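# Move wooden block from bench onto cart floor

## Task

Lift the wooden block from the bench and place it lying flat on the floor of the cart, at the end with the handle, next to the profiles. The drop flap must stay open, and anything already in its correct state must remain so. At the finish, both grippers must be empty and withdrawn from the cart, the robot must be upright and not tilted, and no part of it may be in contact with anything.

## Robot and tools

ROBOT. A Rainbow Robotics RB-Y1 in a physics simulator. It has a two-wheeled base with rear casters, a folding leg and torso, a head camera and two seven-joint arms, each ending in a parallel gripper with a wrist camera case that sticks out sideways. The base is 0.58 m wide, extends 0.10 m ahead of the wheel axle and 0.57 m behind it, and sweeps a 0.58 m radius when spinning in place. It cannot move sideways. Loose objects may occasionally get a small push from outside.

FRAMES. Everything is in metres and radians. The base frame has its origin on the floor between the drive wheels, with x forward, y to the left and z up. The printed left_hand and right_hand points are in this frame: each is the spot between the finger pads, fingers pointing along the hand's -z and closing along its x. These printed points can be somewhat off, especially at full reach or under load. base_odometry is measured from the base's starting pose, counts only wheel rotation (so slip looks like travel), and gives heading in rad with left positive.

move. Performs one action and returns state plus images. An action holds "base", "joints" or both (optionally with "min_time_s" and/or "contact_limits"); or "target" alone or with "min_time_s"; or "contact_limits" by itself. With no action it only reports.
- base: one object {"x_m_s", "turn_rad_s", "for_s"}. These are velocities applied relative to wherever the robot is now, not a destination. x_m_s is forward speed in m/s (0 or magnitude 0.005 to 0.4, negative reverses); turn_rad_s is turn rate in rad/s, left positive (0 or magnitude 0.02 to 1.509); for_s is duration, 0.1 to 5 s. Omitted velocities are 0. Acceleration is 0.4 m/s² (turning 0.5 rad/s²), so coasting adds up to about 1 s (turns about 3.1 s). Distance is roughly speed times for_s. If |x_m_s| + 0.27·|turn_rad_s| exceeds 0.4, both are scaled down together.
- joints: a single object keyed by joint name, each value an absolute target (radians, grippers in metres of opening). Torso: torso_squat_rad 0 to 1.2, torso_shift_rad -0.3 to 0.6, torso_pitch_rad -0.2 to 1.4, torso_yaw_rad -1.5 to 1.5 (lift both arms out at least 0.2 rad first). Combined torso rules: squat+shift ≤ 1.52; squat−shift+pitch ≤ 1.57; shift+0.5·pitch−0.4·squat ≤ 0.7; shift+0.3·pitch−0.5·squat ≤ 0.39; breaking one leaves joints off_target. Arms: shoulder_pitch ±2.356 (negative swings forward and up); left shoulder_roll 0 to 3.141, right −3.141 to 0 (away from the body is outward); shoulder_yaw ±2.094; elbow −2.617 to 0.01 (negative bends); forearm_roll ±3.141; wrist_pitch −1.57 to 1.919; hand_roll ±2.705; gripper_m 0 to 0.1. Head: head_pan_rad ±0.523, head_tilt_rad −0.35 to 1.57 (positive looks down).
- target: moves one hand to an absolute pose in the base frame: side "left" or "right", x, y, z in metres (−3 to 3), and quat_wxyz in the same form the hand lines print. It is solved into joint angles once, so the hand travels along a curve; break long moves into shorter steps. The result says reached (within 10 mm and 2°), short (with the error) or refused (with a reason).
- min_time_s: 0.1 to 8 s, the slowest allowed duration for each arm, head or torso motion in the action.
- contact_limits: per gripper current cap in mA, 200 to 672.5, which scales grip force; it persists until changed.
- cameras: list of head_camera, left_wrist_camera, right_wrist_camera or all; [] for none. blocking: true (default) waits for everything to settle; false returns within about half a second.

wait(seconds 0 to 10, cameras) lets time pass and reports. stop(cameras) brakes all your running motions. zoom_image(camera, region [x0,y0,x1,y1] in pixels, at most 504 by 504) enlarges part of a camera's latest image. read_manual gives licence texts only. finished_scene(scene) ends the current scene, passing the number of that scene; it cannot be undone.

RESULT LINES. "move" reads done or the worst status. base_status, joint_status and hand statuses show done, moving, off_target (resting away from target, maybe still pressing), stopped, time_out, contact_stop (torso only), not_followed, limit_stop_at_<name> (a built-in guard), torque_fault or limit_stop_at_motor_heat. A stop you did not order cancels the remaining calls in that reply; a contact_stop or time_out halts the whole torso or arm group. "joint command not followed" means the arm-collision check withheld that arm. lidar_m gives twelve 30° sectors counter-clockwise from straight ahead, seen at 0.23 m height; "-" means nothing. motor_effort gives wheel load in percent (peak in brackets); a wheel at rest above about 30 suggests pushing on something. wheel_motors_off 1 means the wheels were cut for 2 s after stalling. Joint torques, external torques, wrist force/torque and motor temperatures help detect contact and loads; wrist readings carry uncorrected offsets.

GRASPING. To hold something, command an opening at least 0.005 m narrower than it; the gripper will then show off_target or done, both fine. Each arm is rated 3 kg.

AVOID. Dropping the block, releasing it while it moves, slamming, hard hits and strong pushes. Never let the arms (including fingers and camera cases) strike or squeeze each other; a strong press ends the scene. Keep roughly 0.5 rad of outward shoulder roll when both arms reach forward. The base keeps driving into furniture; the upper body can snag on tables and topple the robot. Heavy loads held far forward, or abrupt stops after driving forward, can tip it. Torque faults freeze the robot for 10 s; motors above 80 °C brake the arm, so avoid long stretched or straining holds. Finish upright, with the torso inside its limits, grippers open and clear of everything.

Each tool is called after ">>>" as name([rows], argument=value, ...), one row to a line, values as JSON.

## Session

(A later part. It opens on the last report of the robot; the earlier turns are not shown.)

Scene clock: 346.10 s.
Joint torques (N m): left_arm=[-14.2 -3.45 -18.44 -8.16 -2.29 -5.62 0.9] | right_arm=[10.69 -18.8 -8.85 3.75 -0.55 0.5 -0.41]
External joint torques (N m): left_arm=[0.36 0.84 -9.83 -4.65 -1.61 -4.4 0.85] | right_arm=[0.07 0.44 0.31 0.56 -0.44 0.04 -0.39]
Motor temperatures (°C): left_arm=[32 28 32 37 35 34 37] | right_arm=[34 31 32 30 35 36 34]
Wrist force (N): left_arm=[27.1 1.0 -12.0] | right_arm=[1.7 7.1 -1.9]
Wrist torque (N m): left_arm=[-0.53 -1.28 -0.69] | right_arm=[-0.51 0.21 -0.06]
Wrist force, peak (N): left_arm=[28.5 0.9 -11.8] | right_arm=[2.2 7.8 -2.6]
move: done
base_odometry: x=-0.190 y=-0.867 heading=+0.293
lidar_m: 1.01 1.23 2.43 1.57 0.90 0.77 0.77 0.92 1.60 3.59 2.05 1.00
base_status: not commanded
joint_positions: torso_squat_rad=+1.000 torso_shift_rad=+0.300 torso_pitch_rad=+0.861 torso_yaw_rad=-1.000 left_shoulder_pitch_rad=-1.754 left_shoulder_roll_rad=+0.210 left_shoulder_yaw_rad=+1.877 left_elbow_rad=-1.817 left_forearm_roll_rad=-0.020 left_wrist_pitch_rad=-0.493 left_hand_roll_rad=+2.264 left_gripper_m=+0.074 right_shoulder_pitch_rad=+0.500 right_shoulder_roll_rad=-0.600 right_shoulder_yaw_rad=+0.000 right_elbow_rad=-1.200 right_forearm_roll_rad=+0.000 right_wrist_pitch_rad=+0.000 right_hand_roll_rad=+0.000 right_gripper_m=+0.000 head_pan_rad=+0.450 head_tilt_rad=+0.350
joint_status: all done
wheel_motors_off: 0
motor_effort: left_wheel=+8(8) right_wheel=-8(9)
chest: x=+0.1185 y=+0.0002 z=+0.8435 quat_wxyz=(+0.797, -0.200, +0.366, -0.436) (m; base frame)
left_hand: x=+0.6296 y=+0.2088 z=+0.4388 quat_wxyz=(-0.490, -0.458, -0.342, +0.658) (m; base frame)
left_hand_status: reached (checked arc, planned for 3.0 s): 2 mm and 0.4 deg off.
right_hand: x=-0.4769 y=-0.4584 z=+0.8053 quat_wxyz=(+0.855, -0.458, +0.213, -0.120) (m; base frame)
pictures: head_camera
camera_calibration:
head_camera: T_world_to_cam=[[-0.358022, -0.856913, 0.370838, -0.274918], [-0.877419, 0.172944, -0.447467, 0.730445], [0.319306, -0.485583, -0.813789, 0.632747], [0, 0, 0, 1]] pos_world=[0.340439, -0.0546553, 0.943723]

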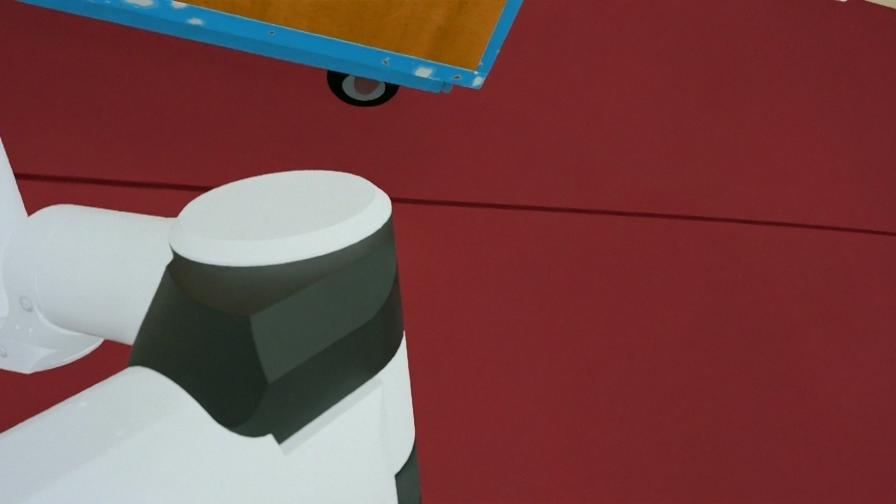

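>>> move(joints={"torso_squat_rad":0.25,"torso_shift_rad":0.2,"head_pan_rad":0.52}, cameras=["head_camera"])

>>> move(base={"x_m_s":0.25,"for_s":2.4}, cameras=["head_camera"])

Scene clock: 352.80 s.
Joint torques (N m): left_arm=[-15.06 -3.34 -17.95 -8.27 -2.42 -5.67 0.86] | right_arm=[11.04 -19.51 -8.76 3.87 -0.42 0.54 -0.45]
External joint torques (N m): left_arm=[-0.5 0.95 -9.34 -4.76 -1.75 -4.45 0.81] | right_arm=[0.42 -0.27 0.41 0.68 -0.32 0.08 -0.43]
Motor temperatures (°C): left_arm=[32 28 32 37 35 34 37] | right_arm=[34 31 32 30 35 36 34]
Wrist force (N): left_arm=[26.8 0.9 -11.7] | right_arm=[1.9 7.5 -2.5]
Wrist torque (N m): left_arm=[-0.48 -1.33 -0.68] | right_arm=[-0.56 0.20 -0.12]
Wrist force, peak (N): left_arm=[29.0 0.3 -12.5] | right_arm=[2.5 8.0 -2.7]
move: done
base_odometry: x=-0.190 y=-0.867 heading=+0.293
lidar_m: 1.02 1.22 2.45 1.57 0.89 0.76 0.77 0.91 1.60 3.58 2.06 1.00
base_status: not commanded
joint_positions: torso_squat_rad=+0.250 torso_shift_rad=+0.200 torso_pitch_rad=+0.861 torso_yaw_rad=-1.000 left_shoulder_pitch_rad=-1.754 left_shoulder_roll_rad=+0.210 left_shoulder_yaw_rad=+1.877 left_elbow_rad=-1.817 left_forearm_roll_rad=-0.020 left_wrist_pitch_rad=-0.493 left_hand_roll_rad=+2.264 left_gripper_m=+0.074 right_shoulder_pitch_rad=+0.500 right_shoulder_roll_rad=-0.600 right_shoulder_yaw_rad=+0.000 right_elbow_rad=-1.200 right_forearm_roll_rad=+0.000 right_wrist_pitch_rad=+0.000 right_hand_roll_rad=+0.000 right_gripper_m=+0.000 head_pan_rad=+0.520 head_tilt_rad=+0.350
joint_status: all done
wheel_motors_off: 0
motor_effort: left_wheel=+8(10) right_wheel=-9(10)
chest: x=+0.1417 y=+0.0003 z=+1.1468 quat_wxyz=(+0.797, -0.200, +0.366, -0.436) (m; base frame)
left_hand: x=+0.6527 y=+0.2089 z=+0.7419 quat_wxyz=(-0.490, -0.458, -0.342, +0.658) (m; base frame)
right_hand: x=-0.4537 y=-0.4583 z=+1.1087 quat_wxyz=(+0.855, -0.458, +0.213, -0.120) (m; base frame)
pictures: head_camera
camera_calibration:
head_camera: T_world_to_cam=[[-0.318024, -0.890823, 0.324492, -0.332848], [-0.885072, 0.156265, -0.438439, 0.877145], [0.339864, -0.426633, -0.838138, 0.897908], [0, 0, 0, 1]] pos_world=[0.365316, -0.0504978, 1.24515]

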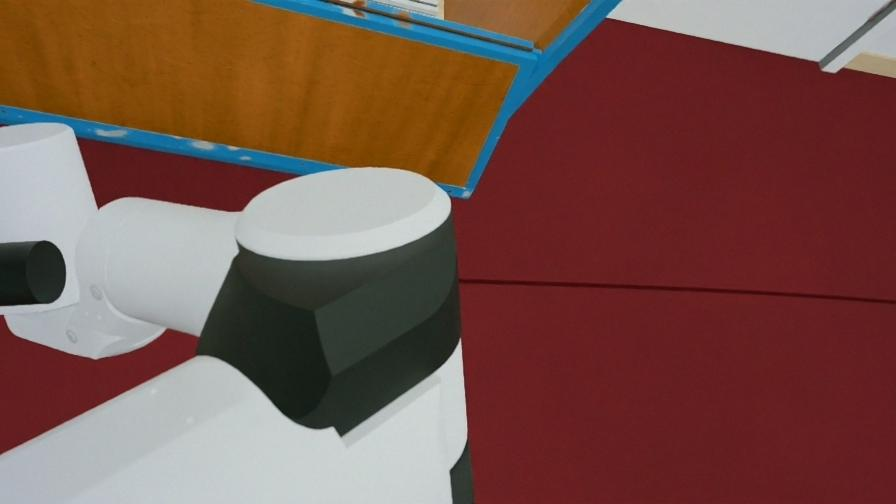

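Scene clock: 356.17 s.
Joint torques (N m): left_arm=[-14.76 -3.41 -17.45 -8.71 -2.61 -5.69 0.98] | right_arm=[11.09 -19.3 -8.83 3.97 -0.32 0.56 -0.24]
External joint torques (N m): left_arm=[-0.2 0.89 -8.84 -5.2 -1.94 -4.47 0.93] | right_arm=[0.46 -0.06 0.33 0.78 -0.22 0.1 -0.22]
Motor temperatures (°C): left_arm=[32 28 32 37 35 34 37] | right_arm=[34 31 32 30 35 36 34]
Wrist force (N): left_arm=[27.0 1.0 -11.9] | right_arm=[2.0 7.2 -1.8]
Wrist torque (N m): left_arm=[-0.58 -1.24 -0.63] | right_arm=[-0.54 0.24 -0.11]
Wrist force, peak (N): left_arm=[29.5 -0.1 -11.7] | right_arm=[2.1 7.6 -3.4]
move: done
base_odometry: x=+0.384 y=-0.693 heading=+0.294
lidar_m: 0.44 0.53 1.38 2.73 1.58 1.35 1.36 1.59 2.76 2.43 0.49 0.44
base_status: done (sent for 2.4 of 2.4 s)
joint_positions: torso_squat_rad=+0.250 torso_shift_rad=+0.200 torso_pitch_rad=+0.861 torso_yaw_rad=-1.000 left_shoulder_pitch_rad=-1.754 left_shoulder_roll_rad=+0.210 left_shoulder_yaw_rad=+1.877 left_elbow_rad=-1.817 left_forearm_roll_rad=-0.020 left_wrist_pitch_rad=-0.493 left_hand_roll_rad=+2.264 left_gripper_m=+0.074 right_shoulder_pitch_rad=+0.500 right_shoulder_roll_rad=-0.600 right_shoulder_yaw_rad=+0.000 right_elbow_rad=-1.200 right_forearm_roll_rad=+0.000 right_wrist_pitch_rad=+0.000 right_hand_roll_rad=+0.000 right_gripper_m=+0.000 head_pan_rad=+0.520 head_tilt_rad=+0.350
joint_status: not commanded
wheel_motors_off: 0
motor_effort: left_wheel=+5(29) right_wheel=-6(39)
chest: x=+0.1418 y=+0.0003 z=+1.1468 quat_wxyz=(+0.797, -0.200, +0.366, -0.436) (m; base frame)
left_hand: x=+0.6528 y=+0.2089 z=+0.7419 quat_wxyz=(-0.490, -0.458, -0.342, +0.658) (m; base frame)
right_hand: x=-0.4537 y=-0.4583 z=+1.1088 quat_wxyz=(+0.855, -0.458, +0.213, -0.120) (m; base frame)
pictures: head_camera
camera_calibration:
head_camera: T_world_to_cam=[[-0.318006, -0.890815, 0.324533, -0.332872], [-0.885113, 0.156273, -0.438354, 0.877011], [0.339776, -0.426647, -0.838167, 0.897891], [0, 0, 0, 1]] pos_world=[0.365316, -0.0504977, 1.24505]

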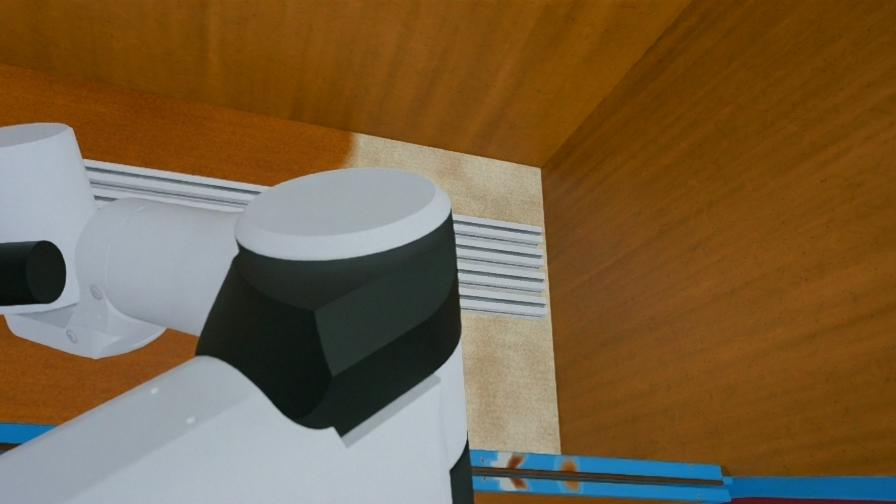

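>>> move(base={"x_m_s":0.12,"for_s":1.017}, cameras=["head_camera"])

>>> move(joints={"torso_squat_rad":0.85,"torso_shift_rad":0.28}, min_time_s=4, cameras=["head_camera","left_wrist_camera"])

Scene clock: 361.87 s.
Joint torques (N m): left_arm=[-14.8 -3.41 -17.38 -8.73 -2.55 -5.74 0.92] | right_arm=[11.23 -19.17 -8.88 3.84 -0.33 0.56 -0.3]
External joint torques (N m): left_arm=[-0.24 0.88 -8.77 -5.23 -1.87 -4.52 0.87] | right_arm=[0.6 0.07 0.28 0.65 -0.22 0.1 -0.28]
Motor temperatures (°C): left_arm=[32 28 32 37 35 34 37] | right_arm=[34 31 32 30 35 36 34]
Wrist force (N): left_arm=[26.3 1.0 -11.9] | right_arm=[2.2 7.5 -2.3]
Wrist torque (N m): left_arm=[-0.48 -1.33 -0.68] | right_arm=[-0.57 0.24 -0.09]
Wrist force, peak (N): left_arm=[29.2 0.8 -12.2] | right_arm=[1.9 7.8 -2.7]
move: done
base_odometry: x=+0.503 y=-0.657 heading=+0.294
lidar_m: 0.31 0.40 0.75 2.95 1.70 1.47 1.46 1.74 3.00 0.58 0.37 0.32
base_status: done (sent for 1.03 of 1.03 s)
joint_positions: torso_squat_rad=+0.250 torso_shift_rad=+0.200 torso_pitch_rad=+0.861 torso_yaw_rad=-1.000 left_shoulder_pitch_rad=-1.754 left_shoulder_roll_rad=+0.210 left_shoulder_yaw_rad=+1.877 left_elbow_rad=-1.817 left_forearm_roll_rad=-0.020 left_wrist_pitch_rad=-0.493 left_hand_roll_rad=+2.264 left_gripper_m=+0.074 right_shoulder_pitch_rad=+0.500 right_shoulder_roll_rad=-0.600 right_shoulder_yaw_rad=+0.000 right_elbow_rad=-1.200 right_forearm_roll_rad=+0.000 right_wrist_pitch_rad=+0.000 right_hand_roll_rad=+0.000 right_gripper_m=+0.000 head_pan_rad=+0.520 head_tilt_rad=+0.350
joint_status: not commanded
wheel_motors_off: 0
motor_effort: left_wheel=+5(27) right_wheel=-5(18)
chest: x=+0.1418 y=+0.0003 z=+1.1468 quat_wxyz=(+0.797, -0.200, +0.366, -0.436) (m; base frame)
left_hand: x=+0.6528 y=+0.2088 z=+0.7420 quat_wxyz=(-0.490, -0.458, -0.342, +0.658) (m; base frame)
right_hand: x=-0.4537 y=-0.4583 z=+1.1087 quat_wxyz=(+0.855, -0.458, +0.213, -0.120) (m; base frame)
pictures: head_camera
camera_calibration:
head_camera: T_world_to_cam=[[-0.317967, -0.890866, 0.32443, -0.332761], [-0.885087, 0.156245, -0.438416, 0.877077], [0.339879, -0.426551, -0.838175, 0.897868], [0, 0, 0, 1]] pos_world=[0.365316, -0.0504981, 1.24505]

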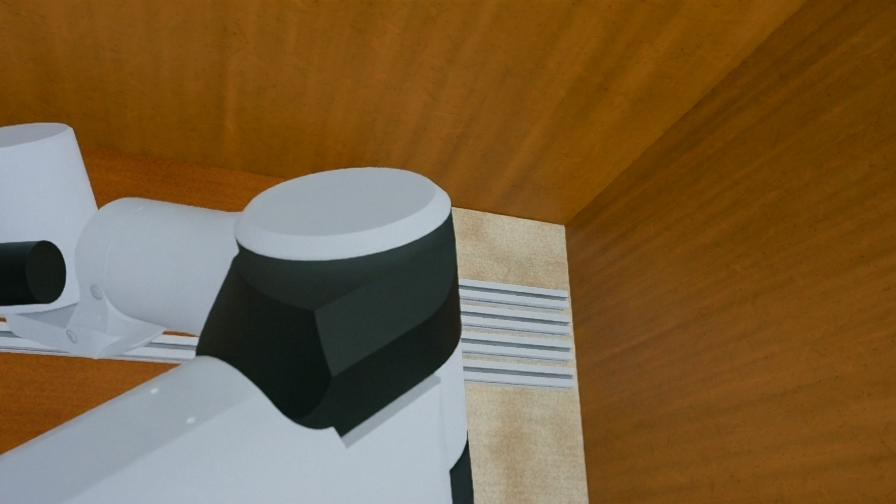

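Scene clock: 366.17 s.
Joint torques (N m): left_arm=[-14.69 -2.9 -17.37 -8.56 -2.58 -5.64 1.05] | right_arm=[11.27 -19.3 -8.52 3.81 -0.36 0.51 -0.34]
External joint torques (N m): left_arm=[-0.13 1.39 -8.76 -5.05 -1.91 -4.43 1] | right_arm=[0.65 -0.06 0.64 0.61 -0.25 0.05 -0.32]
Motor temperatures (°C): left_arm=[32 28 32 37 35 34 37] | right_arm=[34 31 32 30 35 36 34]
Wrist force (N): left_arm=[27.3 1.0 -12.4] | right_arm=[1.7 7.6 -1.9]
Wrist torque (N m): left_arm=[-0.46 -1.26 -0.63] | right_arm=[-0.57 0.20 -0.08]
Wrist force, peak (N): left_arm=[27.9 0.7 -13.1] | right_arm=[2.4 8.1 -2.0]
move: done
base_odometry: x=+0.503 y=-0.657 heading=+0.294
lidar_m: 0.32 0.39 0.75 2.96 1.72 1.47 1.48 1.74 3.02 0.61 0.36 0.31
base_status: not commanded
joint_positions: torso_squat_rad=+0.850 torso_shift_rad=+0.280 torso_pitch_rad=+0.861 torso_yaw_rad=-1.000 left_shoulder_pitch_rad=-1.754 left_shoulder_roll_rad=+0.210 left_shoulder_yaw_rad=+1.877 left_elbow_rad=-1.817 left_forearm_roll_rad=-0.020 left_wrist_pitch_rad=-0.493 left_hand_roll_rad=+2.264 left_gripper_m=+0.074 right_shoulder_pitch_rad=+0.500 right_shoulder_roll_rad=-0.600 right_shoulder_yaw_rad=+0.000 right_elbow_rad=-1.200 right_forearm_roll_rad=+0.000 right_wrist_pitch_rad=+0.000 right_hand_roll_rad=+0.000 right_gripper_m=+0.000 head_pan_rad=+0.520 head_tilt_rad=+0.350
joint_status: all done
wheel_motors_off: 0
motor_effort: left_wheel=+5(7) right_wheel=-5(7)
chest: x=+0.1346 y=+0.0002 z=+0.9262 quat_wxyz=(+0.797, -0.200, +0.366, -0.436) (m; base frame)
left_hand: x=+0.6456 y=+0.2088 z=+0.5214 quat_wxyz=(-0.490, -0.458, -0.342, +0.658) (m; base frame)
right_hand: x=-0.4609 y=-0.4584 z=+0.8880 quat_wxyz=(+0.855, -0.458, +0.213, -0.120) (m; base frame)
pictures: head_camera, left_wrist_camera
camera_calibration:
head_camera: T_world_to_cam=[[-0.318014, -0.890869, 0.324376, -0.263531], [-0.885037, 0.156265, -0.43851, 0.774129], [0.339967, -0.426537, -0.838146, 0.715394], [0, 0, 0, 1]] pos_world=[0.358116, -0.0505981, 1.02455]
left_wrist_camera: T_world_to_cam=[[-0.0724134, -0.331562, -0.94065, 0.605929], [-0.976404, -0.168815, 0.13467, 0.624442], [-0.203447, 0.928207, -0.311514, 0.172467], [0, 0, 0, 1]] pos_world=[0.688673, 0.146233, 0.5396]

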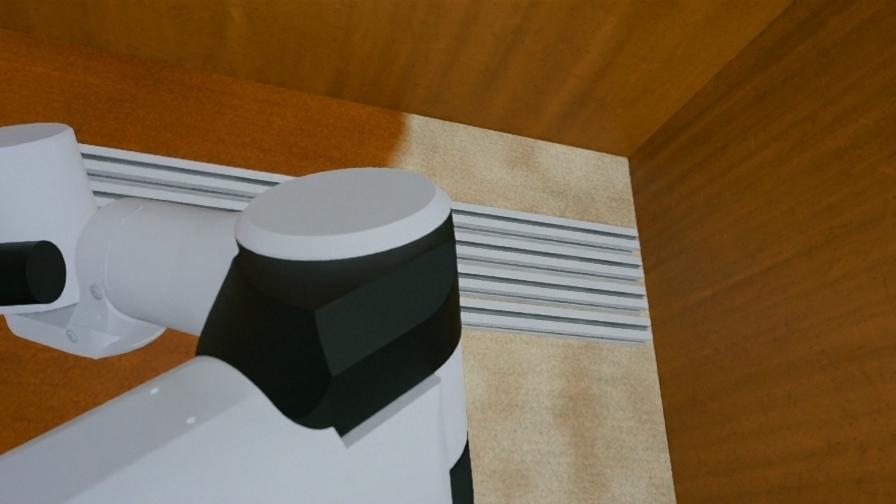

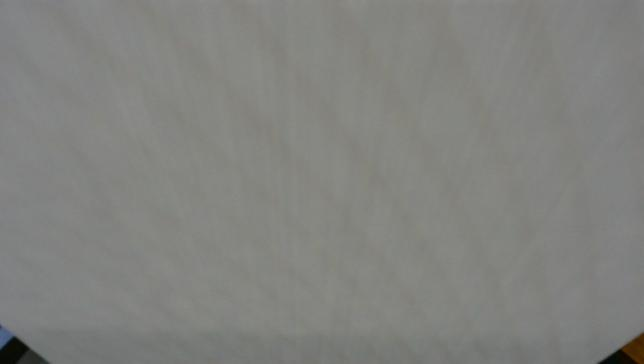

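>>> move(base={"x_m_s":-0.05,"for_s":0.4}, cameras=[])

>>> move(joints={"torso_squat_rad":1.02,"torso_shift_rad":0.3}, min_time_s=2.5, cameras=["head_camera"])

>>> move(target={"side":"left","x":0.61,"y":0.209,"z":0.41,"quat_wxyz":[-0.4944,-0.4562,-0.3479,0.6532]}, min_time_s=1.5, cameras=["head_camera"])

Scene clock: 369.60 s.
Joint torques (N m): left_arm=[-15.2 -2.99 -17.62 -8.52 -2.76 -5.61 0.86] | right_arm=[11.19 -19.39 -8.75 3.68 -0.48 0.56 -0.28]
External joint torques (N m): left_arm=[-0.64 1.3 -9.01 -5.01 -2.08 -4.39 0.81] | right_arm=[0.56 -0.15 0.42 0.49 -0.38 0.1 -0.26]
Motor temperatures (°C): left_arm=[32 28 32 37 35 34 37] | right_arm=[34 31 32 30 35 36 34]
Wrist force (N): left_arm=[28.1 0.4 -12.8] | right_arm=[1.7 7.3 -1.7]
Wrist torque (N m): left_arm=[-0.48 -1.24 -0.66] | right_arm=[-0.53 0.21 -0.08]
Wrist force, peak (N): left_arm=[29.1 1.7 -12.7] | right_arm=[1.9 8.0 -2.1]
move: done
base_odometry: x=+0.484 y=-0.663 heading=+0.294
lidar_m: 0.34 0.40 0.78 2.92 1.68 1.46 1.45 1.70 2.97 0.63 0.37 0.34
base_status: done (sent for 0.4 of 0.4 s)
joint_positions: torso_squat_rad=+0.850 torso_shift_rad=+0.280 torso_pitch_rad=+0.861 torso_yaw_rad=-1.000 left_shoulder_pitch_rad=-1.754 left_shoulder_roll_rad=+0.210 left_shoulder_yaw_rad=+1.877 left_elbow_rad=-1.817 left_forearm_roll_rad=-0.020 left_wrist_pitch_rad=-0.493 left_hand_roll_rad=+2.264 left_gripper_m=+0.074 right_shoulder_pitch_rad=+0.500 right_shoulder_roll_rad=-0.600 right_shoulder_yaw_rad=+0.000 right_elbow_rad=-1.200 right_forearm_roll_rad=+0.000 right_wrist_pitch_rad=+0.000 right_hand_roll_rad=+0.000 right_gripper_m=+0.000 head_pan_rad=+0.520 head_tilt_rad=+0.350
joint_status: not commanded
wheel_motors_off: 0
motor_effort: left_wheel=+2(20) right_wheel=+0(25)
chest: x=+0.1346 y=+0.0002 z=+0.9261 quat_wxyz=(+0.797, -0.200, +0.366, -0.436) (m; base frame)
left_hand: x=+0.6456 y=+0.2088 z=+0.5213 quat_wxyz=(-0.490, -0.458, -0.342, +0.658) (m; base frame)
right_hand: x=-0.4609 y=-0.4584 z=+0.8880 quat_wxyz=(+0.855, -0.458, +0.213, -0.120) (m; base frame)
pictures: none
No camera images: "cameras" was empty.

Scene clock: 372.40 s.
Joint torques (N m): left_arm=[-15.09 -3.56 -17.73 -8.6 -2.6 -5.58 0.95] | right_arm=[10.86 -19.19 -9.07 3.74 -0.39 0.56 -0.34]
External joint torques (N m): left_arm=[-0.51 0.73 -9.1 -5.1 -1.93 -4.37 0.9] | right_arm=[0.25 0.05 0.09 0.56 -0.28 0.1 -0.32]
Motor temperatures (°C): left_arm=[32 28 32 37 35 34 37] | right_arm=[34 31 32 30 35 36 34]
Wrist force (N): left_arm=[27.9 1.3 -12.2] | right_arm=[1.8 7.7 -2.4]
Wrist torque (N m): left_arm=[-0.59 -1.25 -0.64] | right_arm=[-0.59 0.17 -0.09]
Wrist force, peak (N): left_arm=[28.7 0.9 -11.8] | right_arm=[1.6 8.0 -2.5]
move: done
base_odometry: x=+0.484 y=-0.663 heading=+0.294
lidar_m: 0.34 0.41 0.79 2.92 1.68 1.46 1.45 1.72 2.97 0.63 0.39 0.33
base_status: not commanded
joint_positions: torso_squat_rad=+1.010 torso_shift_rad=+0.299 torso_pitch_rad=+0.860 torso_yaw_rad=-1.000 left_shoulder_pitch_rad=-1.754 left_shoulder_roll_rad=+0.210 left_shoulder_yaw_rad=+1.877 left_elbow_rad=-1.817 left_forearm_roll_rad=-0.020 left_wrist_pitch_rad=-0.493 left_hand_roll_rad=+2.264 left_gripper_m=+0.074 right_shoulder_pitch_rad=+0.500 right_shoulder_roll_rad=-0.600 right_shoulder_yaw_rad=+0.000 right_elbow_rad=-1.200 right_forearm_roll_rad=+0.000 right_wrist_pitch_rad=+0.000 right_hand_roll_rad=+0.000 right_gripper_m=+0.000 head_pan_rad=+0.520 head_tilt_rad=+0.350
joint_status: all done
wheel_motors_off: 0
motor_effort: left_wheel=+3(3) right_wheel=-3(4)
chest: x=+0.1162 y=+0.0002 z=+0.8385 quat_wxyz=(+0.798, -0.200, +0.366, -0.436) (m; base frame)
left_hand: x=+0.6278 y=+0.2088 z=+0.4345 quat_wxyz=(-0.490, -0.458, -0.342, +0.658) (m; base frame)
right_hand: x=-0.4792 y=-0.4584 z=+0.7994 quat_wxyz=(+0.855, -0.458, +0.212, -0.120) (m; base frame)
pictures: head_camera
camera_calibration:
head_camera: T_world_to_cam=[[-0.318505, -0.890871, 0.323889, -0.240471], [-0.884367, 0.156262, -0.43986, 0.720374], [0.341246, -0.426535, -0.837627, 0.647539], [0, 0, 0, 1]] pos_world=[0.339514, -0.0505981, 0.937145]

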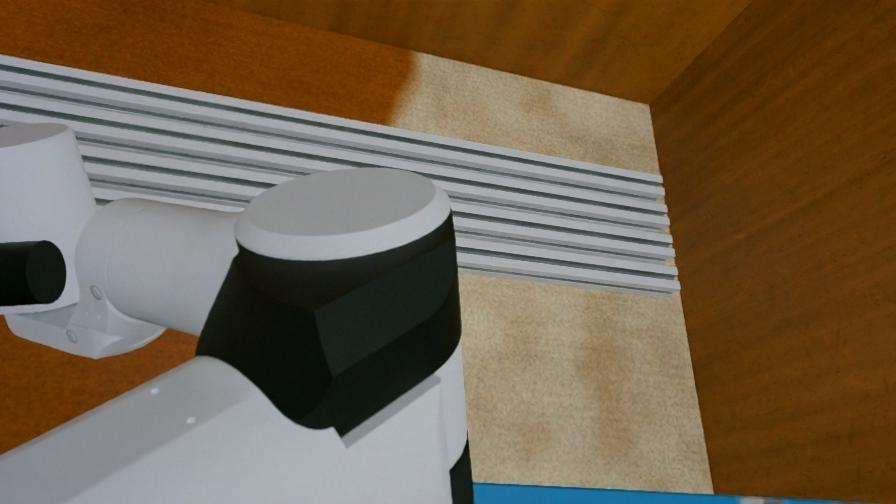

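Scene clock: 374.23 s.
Joint torques (N m): left_arm=[-13.69 -1.26 -15.39 -8.96 -2.43 -6.39 1.05] | right_arm=[11.16 -19.08 -9.01 3.75 -0.42 0.56 -0.46]
External joint torques (N m): left_arm=[0.46 2.63 -7.3 -5.02 -1.76 -5.1 0.99] | right_arm=[0.54 0.16 0.15 0.58 -0.31 0.1 -0.44]
Motor temperatures (°C): left_arm=[32 28 32 36 34 34 37] | right_arm=[34 31 32 30 35 36 34]
Wrist force (N): left_arm=[27.5 1.1 -12.3] | right_arm=[2.1 7.1 -2.5]
Wrist torque (N m): left_arm=[-0.48 -1.28 -0.66] | right_arm=[-0.54 0.25 -0.08]
Wrist force, peak (N): left_arm=[28.1 0.6 -11.9] | right_arm=[1.8 8.0 -2.2]
move: done
base_odometry: x=+0.484 y=-0.663 heading=+0.294
lidar_m: 0.34 0.42 0.80 2.92 1.68 1.46 1.45 1.69 2.99 0.62 0.39 0.33
base_status: not commanded
joint_positions: torso_squat_rad=+1.010 torso_shift_rad=+0.299 torso_pitch_rad=+0.860 torso_yaw_rad=-1.000 left_shoulder_pitch_rad=-1.688 left_shoulder_roll_rad=+0.215 left_shoulder_yaw_rad=+1.915 left_elbow_rad=-1.777 left_forearm_roll_rad=+0.010 left_wrist_pitch_rad=-0.520 left_hand_roll_rad=+2.316 left_gripper_m=+0.074 right_shoulder_pitch_rad=+0.500 right_shoulder_roll_rad=-0.600 right_shoulder_yaw_rad=+0.000 right_elbow_rad=-1.200 right_forearm_roll_rad=+0.000 right_wrist_pitch_rad=+0.000 right_hand_roll_rad=+0.000 right_gripper_m=+0.000 head_pan_rad=+0.520 head_tilt_rad=+0.350
joint_status: all done
wheel_motors_off: 0
motor_effort: left_wheel=+3(3) right_wheel=-3(4)
chest: x=+0.1162 y=+0.0002 z=+0.8385 quat_wxyz=(+0.798, -0.200, +0.366, -0.436) (m; base frame)
left_hand: x=+0.6098 y=+0.2081 z=+0.4088 quat_wxyz=(-0.494, -0.455, -0.347, +0.654) (m; base frame)
left_hand_status: reached (checked arc, planned for 1.5 s): 1 mm and 0.2 deg off.
right_hand: x=-0.4792 y=-0.4584 z=+0.7994 quat_wxyz=(+0.855, -0.458, +0.212, -0.120) (m; base frame)
pictures: head_camera
camera_calibration:
head_camera: T_world_to_cam=[[-0.318505, -0.890871, 0.323889, -0.240471], [-0.884367, 0.156262, -0.43986, 0.720374], [0.341246, -0.426535, -0.837627, 0.647539], [0, 0, 0, 1]] pos_world=[0.339514, -0.0505981, 0.937145]

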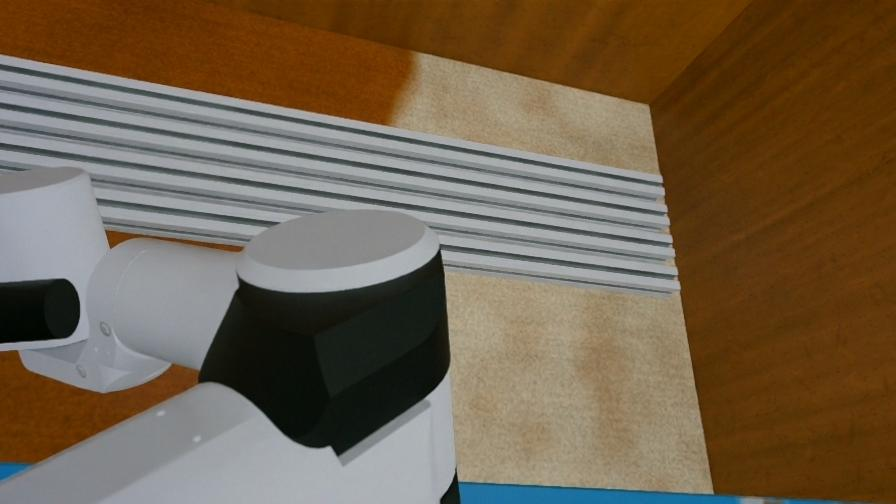

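>>> move(target={"side":"left","x":0.622,"y":0.206,"z":0.395,"quat_wxyz":[-0.4944,-0.4562,-0.3479,0.6532]}, min_time_s=1.2, cameras=[])

>>> move(target={"side":"left","x":0.622,"y":0.206,"z":0.385,"quat_wxyz":[-0.4944,-0.4562,-0.3479,0.6532]}, min_time_s=1.2, cameras=[])

Scene clock: 378.23 s.
Joint torques (N m): left_arm=[1.56 -4.32 -5.48 -0.88 -2.56 0.93 -2.53] | right_arm=[10.99 -19.09 -8.7 3.7 -0.26 0.59 -0.36]
External joint torques (N m): left_arm=[15.96 -0.68 2.64 2.75 -1.83 2.2 -2.57] | right_arm=[0.39 0.15 0.46 0.53 -0.15 0.13 -0.34]
Motor temperatures (°C): left_arm=[31 28 32 36 34 34 37] | right_arm=[34 31 32 30 35 36 34]
Wrist force (N): left_arm=[4.1 -4.8 -1.8] | right_arm=[2.3 7.5 -2.8]
Wrist torque (N m): left_arm=[0.01 2.45 2.82] | right_arm=[-0.55 0.28 -0.07]
Wrist force, peak (N): left_arm=[27.8 0.6 -12.6] | right_arm=[2.2 7.8 -2.6]
move: done
base_odometry: x=+0.484 y=-0.663 heading=+0.294
lidar_m: 0.33 0.41 0.78 2.92 1.68 1.45 1.44 1.70 2.99 0.63 0.37 0.32
base_status: not commanded
joint_positions: torso_squat_rad=+1.010 torso_shift_rad=+0.298 torso_pitch_rad=+0.858 torso_yaw_rad=-1.000 left_shoulder_pitch_rad=-1.669 left_shoulder_roll_rad=+0.268 left_shoulder_yaw_rad=+1.912 left_elbow_rad=-1.674 left_forearm_roll_rad=+0.011 left_wrist_pitch_rad=-0.570 left_hand_roll_rad=+2.321 left_gripper_m=+0.074 right_shoulder_pitch_rad=+0.500 right_shoulder_roll_rad=-0.600 right_shoulder_yaw_rad=+0.000 right_elbow_rad=-1.200 right_forearm_roll_rad=+0.000 right_wrist_pitch_rad=+0.000 right_hand_roll_rad=+0.000 right_gripper_m=+0.000 head_pan_rad=+0.520 head_tilt_rad=+0.350
joint_status: all done
wheel_motors_off: 0
motor_effort: left_wheel=-2(4) right_wheel=-5(7)
chest: x=+0.1154 y=+0.0001 z=+0.8389 quat_wxyz=(+0.798, -0.199, +0.365, -0.436) (m; base frame)
left_hand: x=+0.6226 y=+0.2055 z=+0.3972 quat_wxyz=(-0.497, -0.457, -0.346, +0.652) (m; base frame)
left_hand_status: reached (checked arc, planned for 1.2 s): 2 mm and 0.4 deg off.
right_hand: x=-0.4800 y=-0.4584 z=+0.7987 quat_wxyz=(+0.855, -0.458, +0.212, -0.121) (m; base frame)
pictures: none
No camera images: "cameras" was empty.

Scene clock: 379.77 s.
Joint torques (N m): left_arm=[3.45 -8.39 -1.28 4.08 -2.57 3.02 -3.06] | right_arm=[10.91 -19.22 -8.71 3.8 -0.41 0.42 -0.3]
External joint torques (N m): left_arm=[17.79 -5.03 6.76 7.77 -1.83 4.34 -3.11] | right_arm=[0.3 0.02 0.46 0.64 -0.3 -0.03 -0.28]
Motor temperatures (°C): left_arm=[31 28 32 36 34 34 37] | right_arm=[34 31 32 30 35 36 34]
Wrist force (N): left_arm=[0.3 -5.3 -7.3] | right_arm=[2.0 6.7 -2.4]
Wrist torque (N m): left_arm=[-0.78 3.25 3.41] | right_arm=[-0.46 0.24 -0.08]
Wrist force, peak (N): left_arm=[1.0 -5.4 -7.8] | right_arm=[2.2 7.8 -2.5]
move: done
base_odometry: x=+0.484 y=-0.663 heading=+0.294
lidar_m: 0.32 0.39 0.71 2.92 1.68 1.45 1.45 1.71 2.99 0.62 0.37 0.32
base_status: not commanded
joint_positions: torso_squat_rad=+1.010 torso_shift_rad=+0.298 torso_pitch_rad=+0.858 torso_yaw_rad=-1.000 left_shoulder_pitch_rad=-1.645 left_shoulder_roll_rad=+0.289 left_shoulder_yaw_rad=+1.919 left_elbow_rad=-1.634 left_forearm_roll_rad=+0.016 left_wrist_pitch_rad=-0.585 left_hand_roll_rad=+2.334 left_gripper_m=+0.075 right_shoulder_pitch_rad=+0.500 right_shoulder_roll_rad=-0.600 right_shoulder_yaw_rad=+0.000 right_elbow_rad=-1.200 right_forearm_roll_rad=+0.000 right_wrist_pitch_rad=+0.000 right_hand_roll_rad=+0.000 right_gripper_m=+0.000 head_pan_rad=+0.520 head_tilt_rad=+0.350
joint_status: all done
wheel_motors_off: 0
motor_effort: left_wheel=-3(4) right_wheel=-10(12)
chest: x=+0.1153 y=+0.0001 z=+0.8389 quat_wxyz=(+0.798, -0.199, +0.365, -0.436) (m; base frame)
left_hand: x=+0.6222 y=+0.2068 z=+0.3870 quat_wxyz=(-0.497, -0.457, -0.347, +0.651) (m; base frame)
left_hand_status: reached (checked arc, planned for 1.2 s): 2 mm and 0.4 deg off.
right_hand: x=-0.4800 y=-0.4585 z=+0.7986 quat_wxyz=(+0.855, -0.458, +0.212, -0.121) (m; base frame)
pictures: none
No camera images: "cameras" was empty.

>>> move(target={"side":"left","x":0.6205,"y":0.197,"z":0.382,"quat_wxyz":[-0.4687,-0.495,-0.3662,0.6335]}, min_time_s=1.5, cameras=[])

>>> move(target={"side":"left","x":0.619,"y":0.190,"z":0.361,"quat_wxyz":[-0.4489,-0.5274,-0.3902,0.6067]}, min_time_s=1.5, cameras=["head_camera","left_wrist_camera"])

Scene clock: 384.73 s.
Joint torques (N m): left_arm=[7.77 -12.64 -7.8 0.94 -3.55 0.65 -1.51] | right_arm=[11.26 -18.91 -8.74 3.78 -0.42 0.52 -0.43]
External joint torques (N m): left_arm=[21.94 -9.73 -0.1 4.87 -2.7 2.09 -1.56] | right_arm=[0.65 0.32 0.42 0.61 -0.32 0.06 -0.41]
Motor temperatures (°C): left_arm=[31 28 32 36 34 34 37] | right_arm=[34 31 32 30 35 36 34]
Wrist force (N): left_arm=[10.8 -5.4 -10.2] | right_arm=[2.0 7.7 -1.9]
Wrist torque (N m): left_arm=[-1.58 2.12 1.61] | right_arm=[-0.58 0.25 -0.11]
Wrist force, peak (N): left_arm=[13.7 -5.6 -7.9] | right_arm=[1.8 7.9 -2.7]
move: done
base_odometry: x=+0.484 y=-0.663 heading=+0.294
lidar_m: 0.29 0.33 0.56 2.90 1.69 1.46 1.44 1.71 2.99 2.20 0.36 0.29
base_status: not commanded
joint_positions: torso_squat_rad=+1.010 torso_shift_rad=+0.298 torso_pitch_rad=+0.858 torso_yaw_rad=-1.000 left_shoulder_pitch_rad=-1.538 left_shoulder_roll_rad=+0.282 left_shoulder_yaw_rad=+1.886 left_elbow_rad=-1.525 left_forearm_roll_rad=+0.008 left_wrist_pitch_rad=-0.723 left_hand_roll_rad=+2.402 left_gripper_m=+0.075 right_shoulder_pitch_rad=+0.500 right_shoulder_roll_rad=-0.600 right_shoulder_yaw_rad=+0.000 right_elbow_rad=-1.200 right_forearm_roll_rad=+0.000 right_wrist_pitch_rad=+0.000 right_hand_roll_rad=+0.000 right_gripper_m=+0.000 head_pan_rad=+0.520 head_tilt_rad=+0.350
joint_status: all done
wheel_motors_off: 0
motor_effort: left_wheel=-3(10) right_wheel=-22(24)
chest: x=+0.1156 y=+0.0002 z=+0.8388 quat_wxyz=(+0.798, -0.200, +0.365, -0.436) (m; base frame)
left_hand: x=+0.6209 y=+0.1977 z=+0.3828 quat_wxyz=(-0.472, -0.494, -0.366, +0.632) (m; base frame)
left_hand_status: reached (checked arc, planned for 1.5 s): 1 mm and 0.4 deg off.
right_hand: x=-0.4797 y=-0.4586 z=+0.7988 quat_wxyz=(+0.855, -0.458, +0.212, -0.120) (m; base frame)
pictures: none
No camera images: "cameras" was empty.

Scene clock: 386.57 s.
Joint torques (N m): left_arm=[-0.25 -10.28 -9.85 -4.67 -3.53 -2.73 -0.54] | right_arm=[10.73 -19.24 -8.89 3.71 -0.39 0.6 -0.36]
External joint torques (N m): left_arm=[13.56 -8.23 -2.97 -0.96 -2.57 -1.17 -0.59] | right_arm=[0.11 0 0.27 0.53 -0.28 0.14 -0.34]
Motor temperatures (°C): left_arm=[31 28 32 36 34 34 37] | right_arm=[34 31 32 30 35 36 34]
Wrist force (N): left_arm=[19.3 -3.5 -3.2] | right_arm=[1.8 7.5 -2.7]
Wrist torque (N m): left_arm=[-0.56 0.61 0.84] | right_arm=[-0.59 0.21 -0.08]
Wrist force, peak (N): left_arm=[19.3 -4.1 -4.5] | right_arm=[1.6 7.8 -2.4]
move: done
base_odometry: x=+0.484 y=-0.663 heading=+0.294
lidar_m: 0.27 0.31 0.50 2.91 1.69 1.45 1.46 1.72 2.99 2.17 0.34 0.28
base_status: not commanded
joint_positions: torso_squat_rad=+1.010 torso_shift_rad=+0.299 torso_pitch_rad=+0.859 torso_yaw_rad=-1.000 left_shoulder_pitch_rad=-1.419 left_shoulder_roll_rad=+0.350 left_shoulder_yaw_rad=+1.873 left_elbow_rad=-1.293 left_forearm_roll_rad=+0.001 left_wrist_pitch_rad=-0.927 left_hand_roll_rad=+2.473 left_gripper_m=+0.077 right_shoulder_pitch_rad=+0.500 right_shoulder_roll_rad=-0.600 right_shoulder_yaw_rad=+0.000 right_elbow_rad=-1.200 right_forearm_roll_rad=+0.000 right_wrist_pitch_rad=+0.000 right_hand_roll_rad=+0.000 right_gripper_m=+0.000 head_pan_rad=+0.520 head_tilt_rad=+0.350
joint_status: all done
wheel_motors_off: 0
motor_effort: left_wheel=-13(17) right_wheel=-21(27)
chest: x=+0.1161 y=+0.0000 z=+0.8385 quat_wxyz=(+0.798, -0.200, +0.366, -0.436) (m; base frame)
left_hand: x=+0.6193 y=+0.1900 z=+0.3608 quat_wxyz=(-0.451, -0.526, -0.388, +0.608) (m; base frame)
left_hand_status: reached (checked arc, planned for 1.5 s): 0 mm and 0.4 deg off.
right_hand: x=-0.4793 y=-0.4585 z=+0.7992 quat_wxyz=(+0.855, -0.458, +0.212, -0.120) (m; base frame)
pictures: head_camera, left_wrist_camera
camera_calibration:
head_camera: T_world_to_cam=[[-0.318542, -0.890973, 0.32357, -0.240343], [-0.884304, 0.156387, -0.439942, 0.720467], [0.341375, -0.426275, -0.837707, 0.647498], [0, 0, 0, 1]] pos_world=[0.339514, -0.0507985, 0.937145]
left_wrist_camera: T_world_to_cam=[[-0.0121786, -0.138699, -0.99026, 0.390598], [-0.983248, -0.17846, 0.037088, 0.658502], [-0.181866, 0.974123, -0.134202, 0.0484417], [0, 0, 0, 1]] pos_world=[0.661038, 0.124503, 0.368872]

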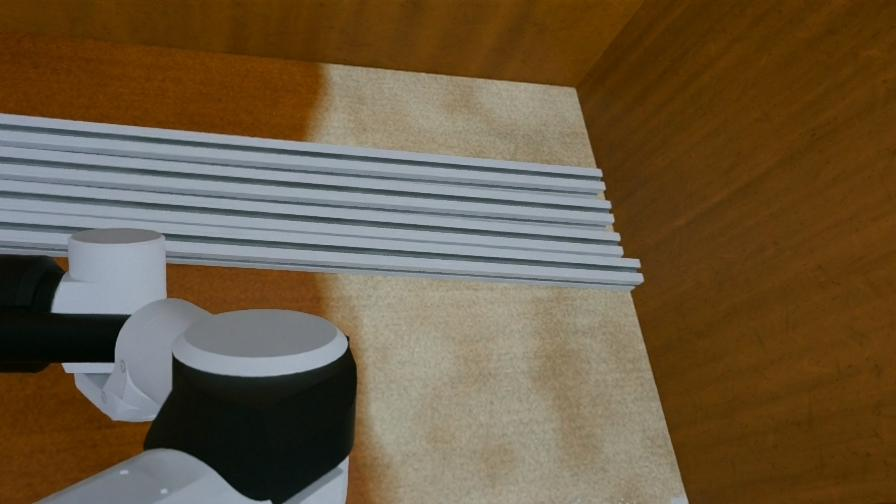

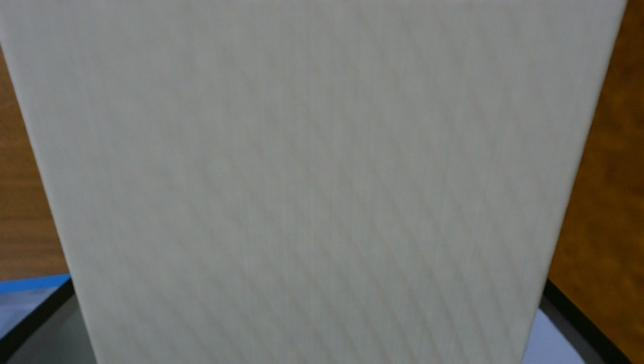

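>>> move(target={"side":"left","x":0.614,"y":0.180,"z":0.405,"quat_wxyz":[-0.4489,-0.5274,-0.3902,0.6067]}, min_time_s=1.2, cameras=[])

>>> move(target={"side":"left","x":0.589,"y":0.183,"z":0.405,"quat_wxyz":[-0.437,-0.5373,-0.3765,0.6153]}, min_time_s=1.2, cameras=["head_camera","left_wrist_camera"])

Scene clock: 393.37 s.
Joint torques (N m): left_arm=[-14.41 -0.67 -15.55 -11.14 -4.83 -7.25 -0.27] | right_arm=[10.86 -18.98 -8.9 3.8 -0.33 0.58 -0.26]
External joint torques (N m): left_arm=[0.01 2.74 -7.98 -7.26 -3.87 -5.75 -0.32] | right_arm=[0.24 0.26 0.26 0.62 -0.22 0.13 -0.24]
Motor temperatures (°C): left_arm=[31 28 32 36 34 33 37] | right_arm=[34 31 32 30 35 36 34]
Wrist force (N): left_arm=[29.2 0.1 -6.7] | right_arm=[2.2 6.9 -2.4]
Wrist torque (N m): left_arm=[-0.25 -1.66 0.01] | right_arm=[-0.50 0.27 -0.08]
Wrist force, peak (N): left_arm=[30.9 1.8 -7.6] | right_arm=[1.3 8.1 -2.4]
move: done
base_odometry: x=+0.484 y=-0.663 heading=+0.294
lidar_m: 0.27 0.30 0.49 2.91 1.69 1.46 1.46 1.70 2.97 2.17 0.35 0.27
base_status: not commanded
joint_positions: torso_squat_rad=+1.010 torso_shift_rad=+0.299 torso_pitch_rad=+0.860 torso_yaw_rad=-1.000 left_shoulder_pitch_rad=-1.505 left_shoulder_roll_rad=+0.225 left_shoulder_yaw_rad=+1.850 left_elbow_rad=-1.504 left_forearm_roll_rad=-0.014 left_wrist_pitch_rad=-0.863 left_hand_roll_rad=+2.427 left_gripper_m=+0.074 right_shoulder_pitch_rad=+0.500 right_shoulder_roll_rad=-0.600 right_shoulder_yaw_rad=+0.000 right_elbow_rad=-1.200 right_forearm_roll_rad=+0.000 right_wrist_pitch_rad=+0.000 right_hand_roll_rad=+0.000 right_gripper_m=+0.000 head_pan_rad=+0.520 head_tilt_rad=+0.350
joint_status: all done
wheel_motors_off: 0
motor_effort: left_wheel=+2(13) right_wheel=-5(24)
chest: x=+0.1162 y=+0.0001 z=+0.8385 quat_wxyz=(+0.798, -0.200, +0.366, -0.436) (m; base frame)
left_hand: x=+0.6136 y=+0.1792 z=+0.4033 quat_wxyz=(-0.449, -0.526, -0.390, +0.608) (m; base frame)
left_hand_status: reached (checked arc, planned for 1.2 s): 2 mm and 0.2 deg off.
right_hand: x=-0.4792 y=-0.4585 z=+0.7994 quat_wxyz=(+0.855, -0.458, +0.212, -0.120) (m; base frame)
pictures: none
No camera images: "cameras" was empty.

Scene clock: 394.90 s.
Joint torques (N m): left_arm=[-6.03 -3.04 -13.04 -12.55 -3.97 -7.46 0.32] | right_arm=[10.99 -19.42 -8.72 3.65 -0.44 0.62 -0.34]
External joint torques (N m): left_arm=[7.38 0.68 -5.88 -7.88 -3.14 -5.9 0.26] | right_arm=[0.37 -0.18 0.44 0.47 -0.33 0.16 -0.33]
Motor temperatures (°C): left_arm=[31 28 32 36 34 34 37] | right_arm=[34 31 32 30 35 36 34]
Wrist force (N): left_arm=[29.0 0.3 -5.8] | right_arm=[1.9 7.4 -2.9]
Wrist torque (N m): left_arm=[-0.22 -1.55 0.02] | right_arm=[-0.58 0.18 -0.06]
Wrist force, peak (N): left_arm=[30.1 -0.1 -7.0] | right_arm=[2.3 7.8 -2.5]
move: done
base_odometry: x=+0.484 y=-0.663 heading=+0.294
lidar_m: 0.25 0.27 0.41 2.90 1.69 1.45 1.45 1.70 2.99 2.17 0.31 0.23
base_status: not commanded
joint_positions: torso_squat_rad=+1.010 torso_shift_rad=+0.299 torso_pitch_rad=+0.860 torso_yaw_rad=-1.000 left_shoulder_pitch_rad=-1.460 left_shoulder_roll_rad=+0.131 left_shoulder_yaw_rad=+1.861 left_elbow_rad=-1.636 left_forearm_roll_rad=-0.009 left_wrist_pitch_rad=-0.779 left_hand_roll_rad=+2.487 left_gripper_m=+0.074 right_shoulder_pitch_rad=+0.500 right_shoulder_roll_rad=-0.600 right_shoulder_yaw_rad=+0.000 right_elbow_rad=-1.200 right_forearm_roll_rad=+0.000 right_wrist_pitch_rad=+0.000 right_hand_roll_rad=+0.000 right_gripper_m=+0.000 head_pan_rad=+0.520 head_tilt_rad=+0.350
joint_status: all done
wheel_motors_off: 0
motor_effort: left_wheel=-2(16) right_wheel=-11(31)
chest: x=+0.1162 y=+0.0002 z=+0.8385 quat_wxyz=(+0.798, -0.200, +0.366, -0.436) (m; base frame)
left_hand: x=+0.5891 y=+0.1819 z=+0.4038 quat_wxyz=(-0.438, -0.536, -0.375, +0.617) (m; base frame)
left_hand_status: reached (checked arc, planned for 1.2 s): 2 mm and 0.3 deg off.
right_hand: x=-0.4792 y=-0.4584 z=+0.7994 quat_wxyz=(+0.855, -0.458, +0.212, -0.120) (m; base frame)
pictures: head_camera, left_wrist_camera
camera_calibration:
head_camera: T_world_to_cam=[[-0.318535, -0.890832, 0.323965, -0.240498], [-0.884362, 0.156255, -0.439873, 0.720473], [0.341232, -0.426617, -0.837591, 0.647471], [0, 0, 0, 1]] pos_world=[0.339614, -0.0505979, 0.937145]
left_wrist_camera: T_world_to_cam=[[-0.0133252, -0.138578, -0.990262, 0.432407], [-0.990372, -0.134641, 0.0321683, 0.624016], [-0.137787, 0.981157, -0.135449, 0.0298569], [0, 0, 0, 1]] pos_world=[0.627884, 0.114645, 0.412167]

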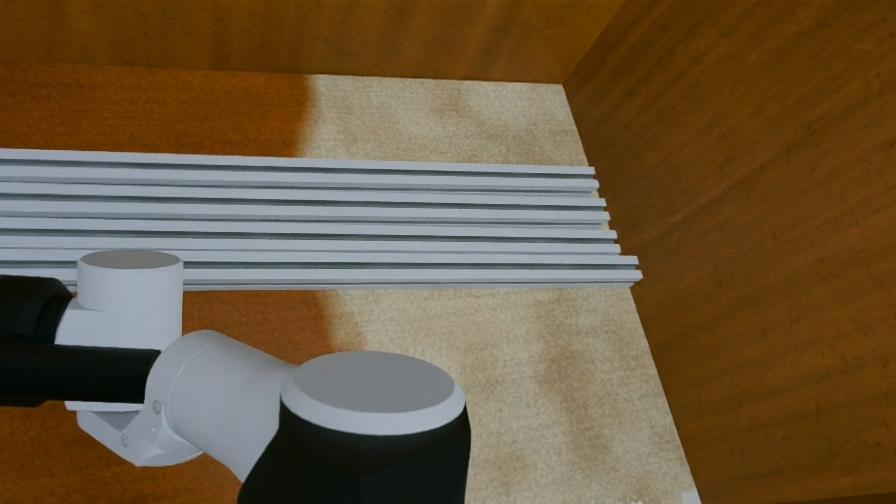

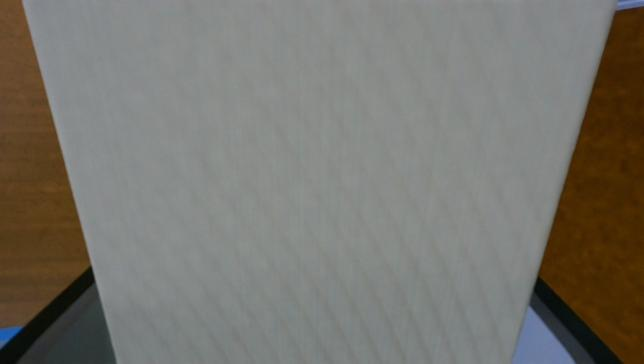

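>>> move(joints={"torso_squat_rad":0.88,"torso_shift_rad":0.29}, cameras=["head_camera"])

>>> move(target={"side":"left","x":0.552,"y":0.225,"z":0.43,"quat_wxyz":[-0.42,-0.5552,-0.3597,0.6277]}, min_time_s=2, cameras=["head_camera","left_wrist_camera"])

Scene clock: 402.33 s.
Joint torques (N m): left_arm=[-12.6 -1 -13.49 -12.19 -3.96 -7.74 0.31] | right_arm=[11.12 -19.27 -8.81 3.64 -0.53 0.56 -0.23]
External joint torques (N m): left_arm=[0.8 2.73 -6.36 -7.52 -3.14 -6.17 0.26] | right_arm=[0.5 -0.03 0.36 0.45 -0.42 0.1 -0.21]
Motor temperatures (°C): left_arm=[31 28 32 36 34 34 37] | right_arm=[34 31 32 30 35 36 34]
Wrist force (N): left_arm=[28.9 0.7 -6.3] | right_arm=[2.2 7.3 -2.4]
Wrist torque (N m): left_arm=[-0.25 -1.69 0.03] | right_arm=[-0.55 0.28 -0.08]
Wrist force, peak (N): left_arm=[32.3 -0.6 -6.9] | right_arm=[2.0 8.1 -2.5]
move: done
base_odometry: x=+0.484 y=-0.663 heading=+0.294
lidar_m: 0.25 0.27 0.41 2.92 1.69 1.45 1.45 1.71 2.99 2.17 0.31 0.25
base_status: not commanded
joint_positions: torso_squat_rad=+0.880 torso_shift_rad=+0.290 torso_pitch_rad=+0.861 torso_yaw_rad=-1.000 left_shoulder_pitch_rad=-1.458 left_shoulder_roll_rad=+0.131 left_shoulder_yaw_rad=+1.861 left_elbow_rad=-1.636 left_forearm_roll_rad=-0.009 left_wrist_pitch_rad=-0.779 left_hand_roll_rad=+2.487 left_gripper_m=+0.074 right_shoulder_pitch_rad=+0.500 right_shoulder_roll_rad=-0.600 right_shoulder_yaw_rad=+0.000 right_elbow_rad=-1.200 right_forearm_roll_rad=+0.000 right_wrist_pitch_rad=+0.000 right_hand_roll_rad=+0.000 right_gripper_m=+0.000 head_pan_rad=+0.520 head_tilt_rad=+0.350
joint_status: all done
wheel_motors_off: 0
motor_effort: left_wheel=+3(4) right_wheel=-2(10)
chest: x=+0.1344 y=+0.0002 z=+0.9095 quat_wxyz=(+0.797, -0.200, +0.366, -0.436) (m; base frame)
left_hand: x=+0.6063 y=+0.1821 z=+0.4740 quat_wxyz=(-0.437, -0.536, -0.376, +0.617) (m; base frame)
right_hand: x=-0.4611 y=-0.4584 z=+0.8713 quat_wxyz=(+0.855, -0.458, +0.213, -0.120) (m; base frame)
pictures: head_camera
camera_calibration:
head_camera: T_world_to_cam=[[-0.318014, -0.890869, 0.324376, -0.258177], [-0.885037, 0.156265, -0.43851, 0.766629], [0.339967, -0.426537, -0.838146, 0.701465], [0, 0, 0, 1]] pos_world=[0.357916, -0.0505981, 1.00785]

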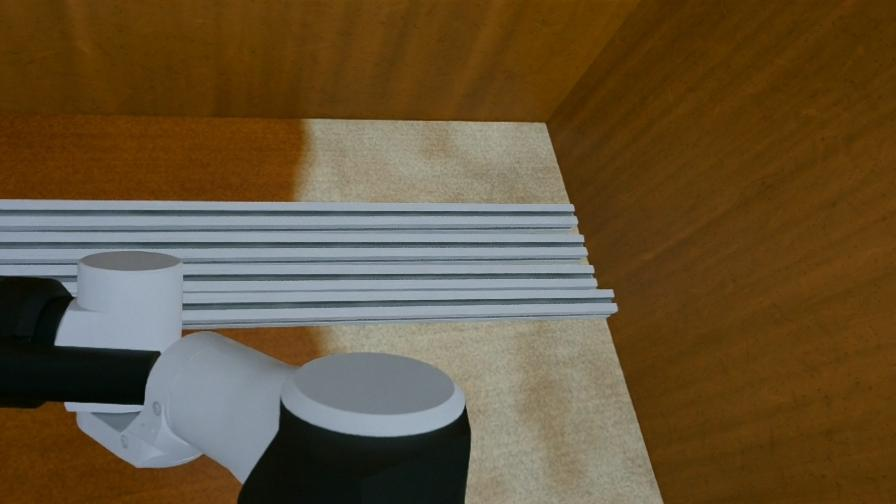

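Scene clock: 404.67 s.
Joint torques (N m): left_arm=[2.13 5.65 -8.93 -16.08 -2.52 -8.49 0.29] | right_arm=[11.03 -18.99 -9.07 3.72 -0.47 0.59 -0.23]
External joint torques (N m): left_arm=[12.01 8.6 -3.83 -9.73 -2 -6.73 0.24] | right_arm=[0.41 0.25 0.1 0.54 -0.37 0.13 -0.21]
Motor temperatures (°C): left_arm=[31 28 32 37 34 34 37] | right_arm=[34 31 32 30 35 36 34]
Wrist force (N): left_arm=[29.0 -0.3 -6.2] | right_arm=[2.1 7.3 -2.3]
Wrist torque (N m): left_arm=[-0.31 -1.64 0.02] | right_arm=[-0.55 0.24 -0.10]
Wrist force, peak (N): left_arm=[29.8 0.3 -7.0] | right_arm=[2.5 7.8 -2.6]
move: done
base_odometry: x=+0.484 y=-0.663 heading=+0.294
lidar_m: 0.24 0.27 0.42 2.93 1.68 1.45 1.45 1.70 2.98 2.17 0.32 0.25
base_status: not commanded
joint_positions: torso_squat_rad=+0.880 torso_shift_rad=+0.290 torso_pitch_rad=+0.860 torso_yaw_rad=-1.000 left_shoulder_pitch_rad=-1.239 left_shoulder_roll_rad=+0.102 left_shoulder_yaw_rad=+1.917 left_elbow_rad=-1.676 left_forearm_roll_rad=+0.032 left_wrist_pitch_rad=-0.667 left_hand_roll_rad=+2.679 left_gripper_m=+0.074 right_shoulder_pitch_rad=+0.500 right_shoulder_roll_rad=-0.600 right_shoulder_yaw_rad=+0.000 right_elbow_rad=-1.200 right_forearm_roll_rad=+0.000 right_wrist_pitch_rad=+0.000 right_hand_roll_rad=+0.000 right_gripper_m=+0.000 head_pan_rad=+0.520 head_tilt_rad=+0.350
joint_status: all done
wheel_motors_off: 0
motor_effort: left_wheel=+1(4) right_wheel=-5(7)
chest: x=+0.1340 y=+0.0002 z=+0.9098 quat_wxyz=(+0.798, -0.200, +0.366, -0.436) (m; base frame)
left_hand: x=+0.5515 y=+0.2231 z=+0.4297 quat_wxyz=(-0.421, -0.550, -0.356, +0.627) (m; base frame)
left_hand_status: reached (checked arc, planned for 2.0 s): 2 mm and 0.6 deg off.
right_hand: x=-0.4615 y=-0.4584 z=+0.8710 quat_wxyz=(+0.855, -0.458, +0.212, -0.120) (m; base frame)
pictures: head_camera, left_wrist_camera
camera_calibration:
head_camera: T_world_to_cam=[[-0.31847, -0.890822, 0.324059, -0.258044], [-0.884453, 0.156243, -0.439694, 0.767429], [0.341057, -0.426644, -0.837649, 0.701238], [0, 0, 0, 1]] pos_world=[0.357414, -0.0505978, 1.00845]
left_wrist_camera: T_world_to_cam=[[-0.0130152, -0.138329, -0.990301, 0.46298], [-0.997036, -0.0733033, 0.023343, 0.58524], [-0.0758213, 0.98767, -0.136965, -0.0472394], [0, 0, 0, 1]] pos_world=[0.585949, 0.1536, 0.438358]

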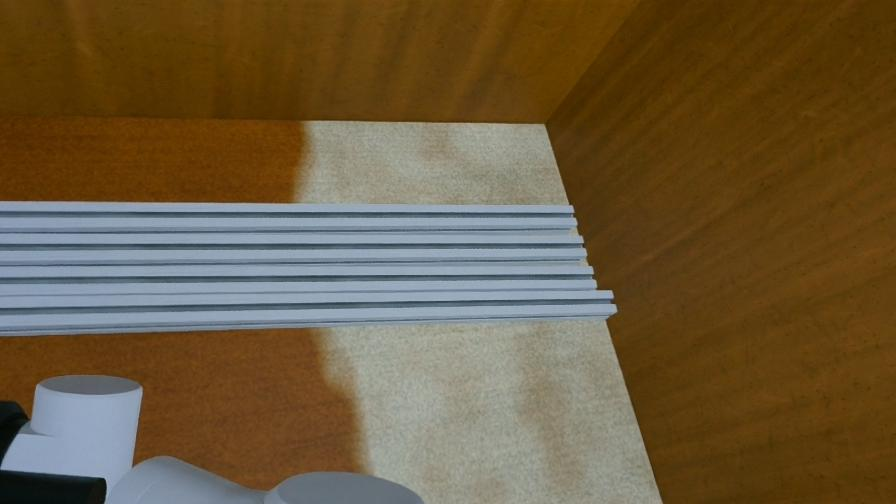

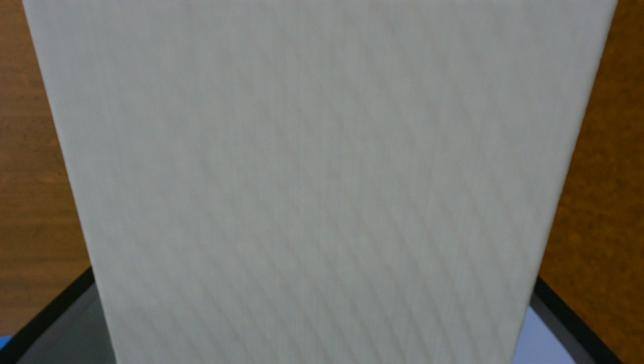

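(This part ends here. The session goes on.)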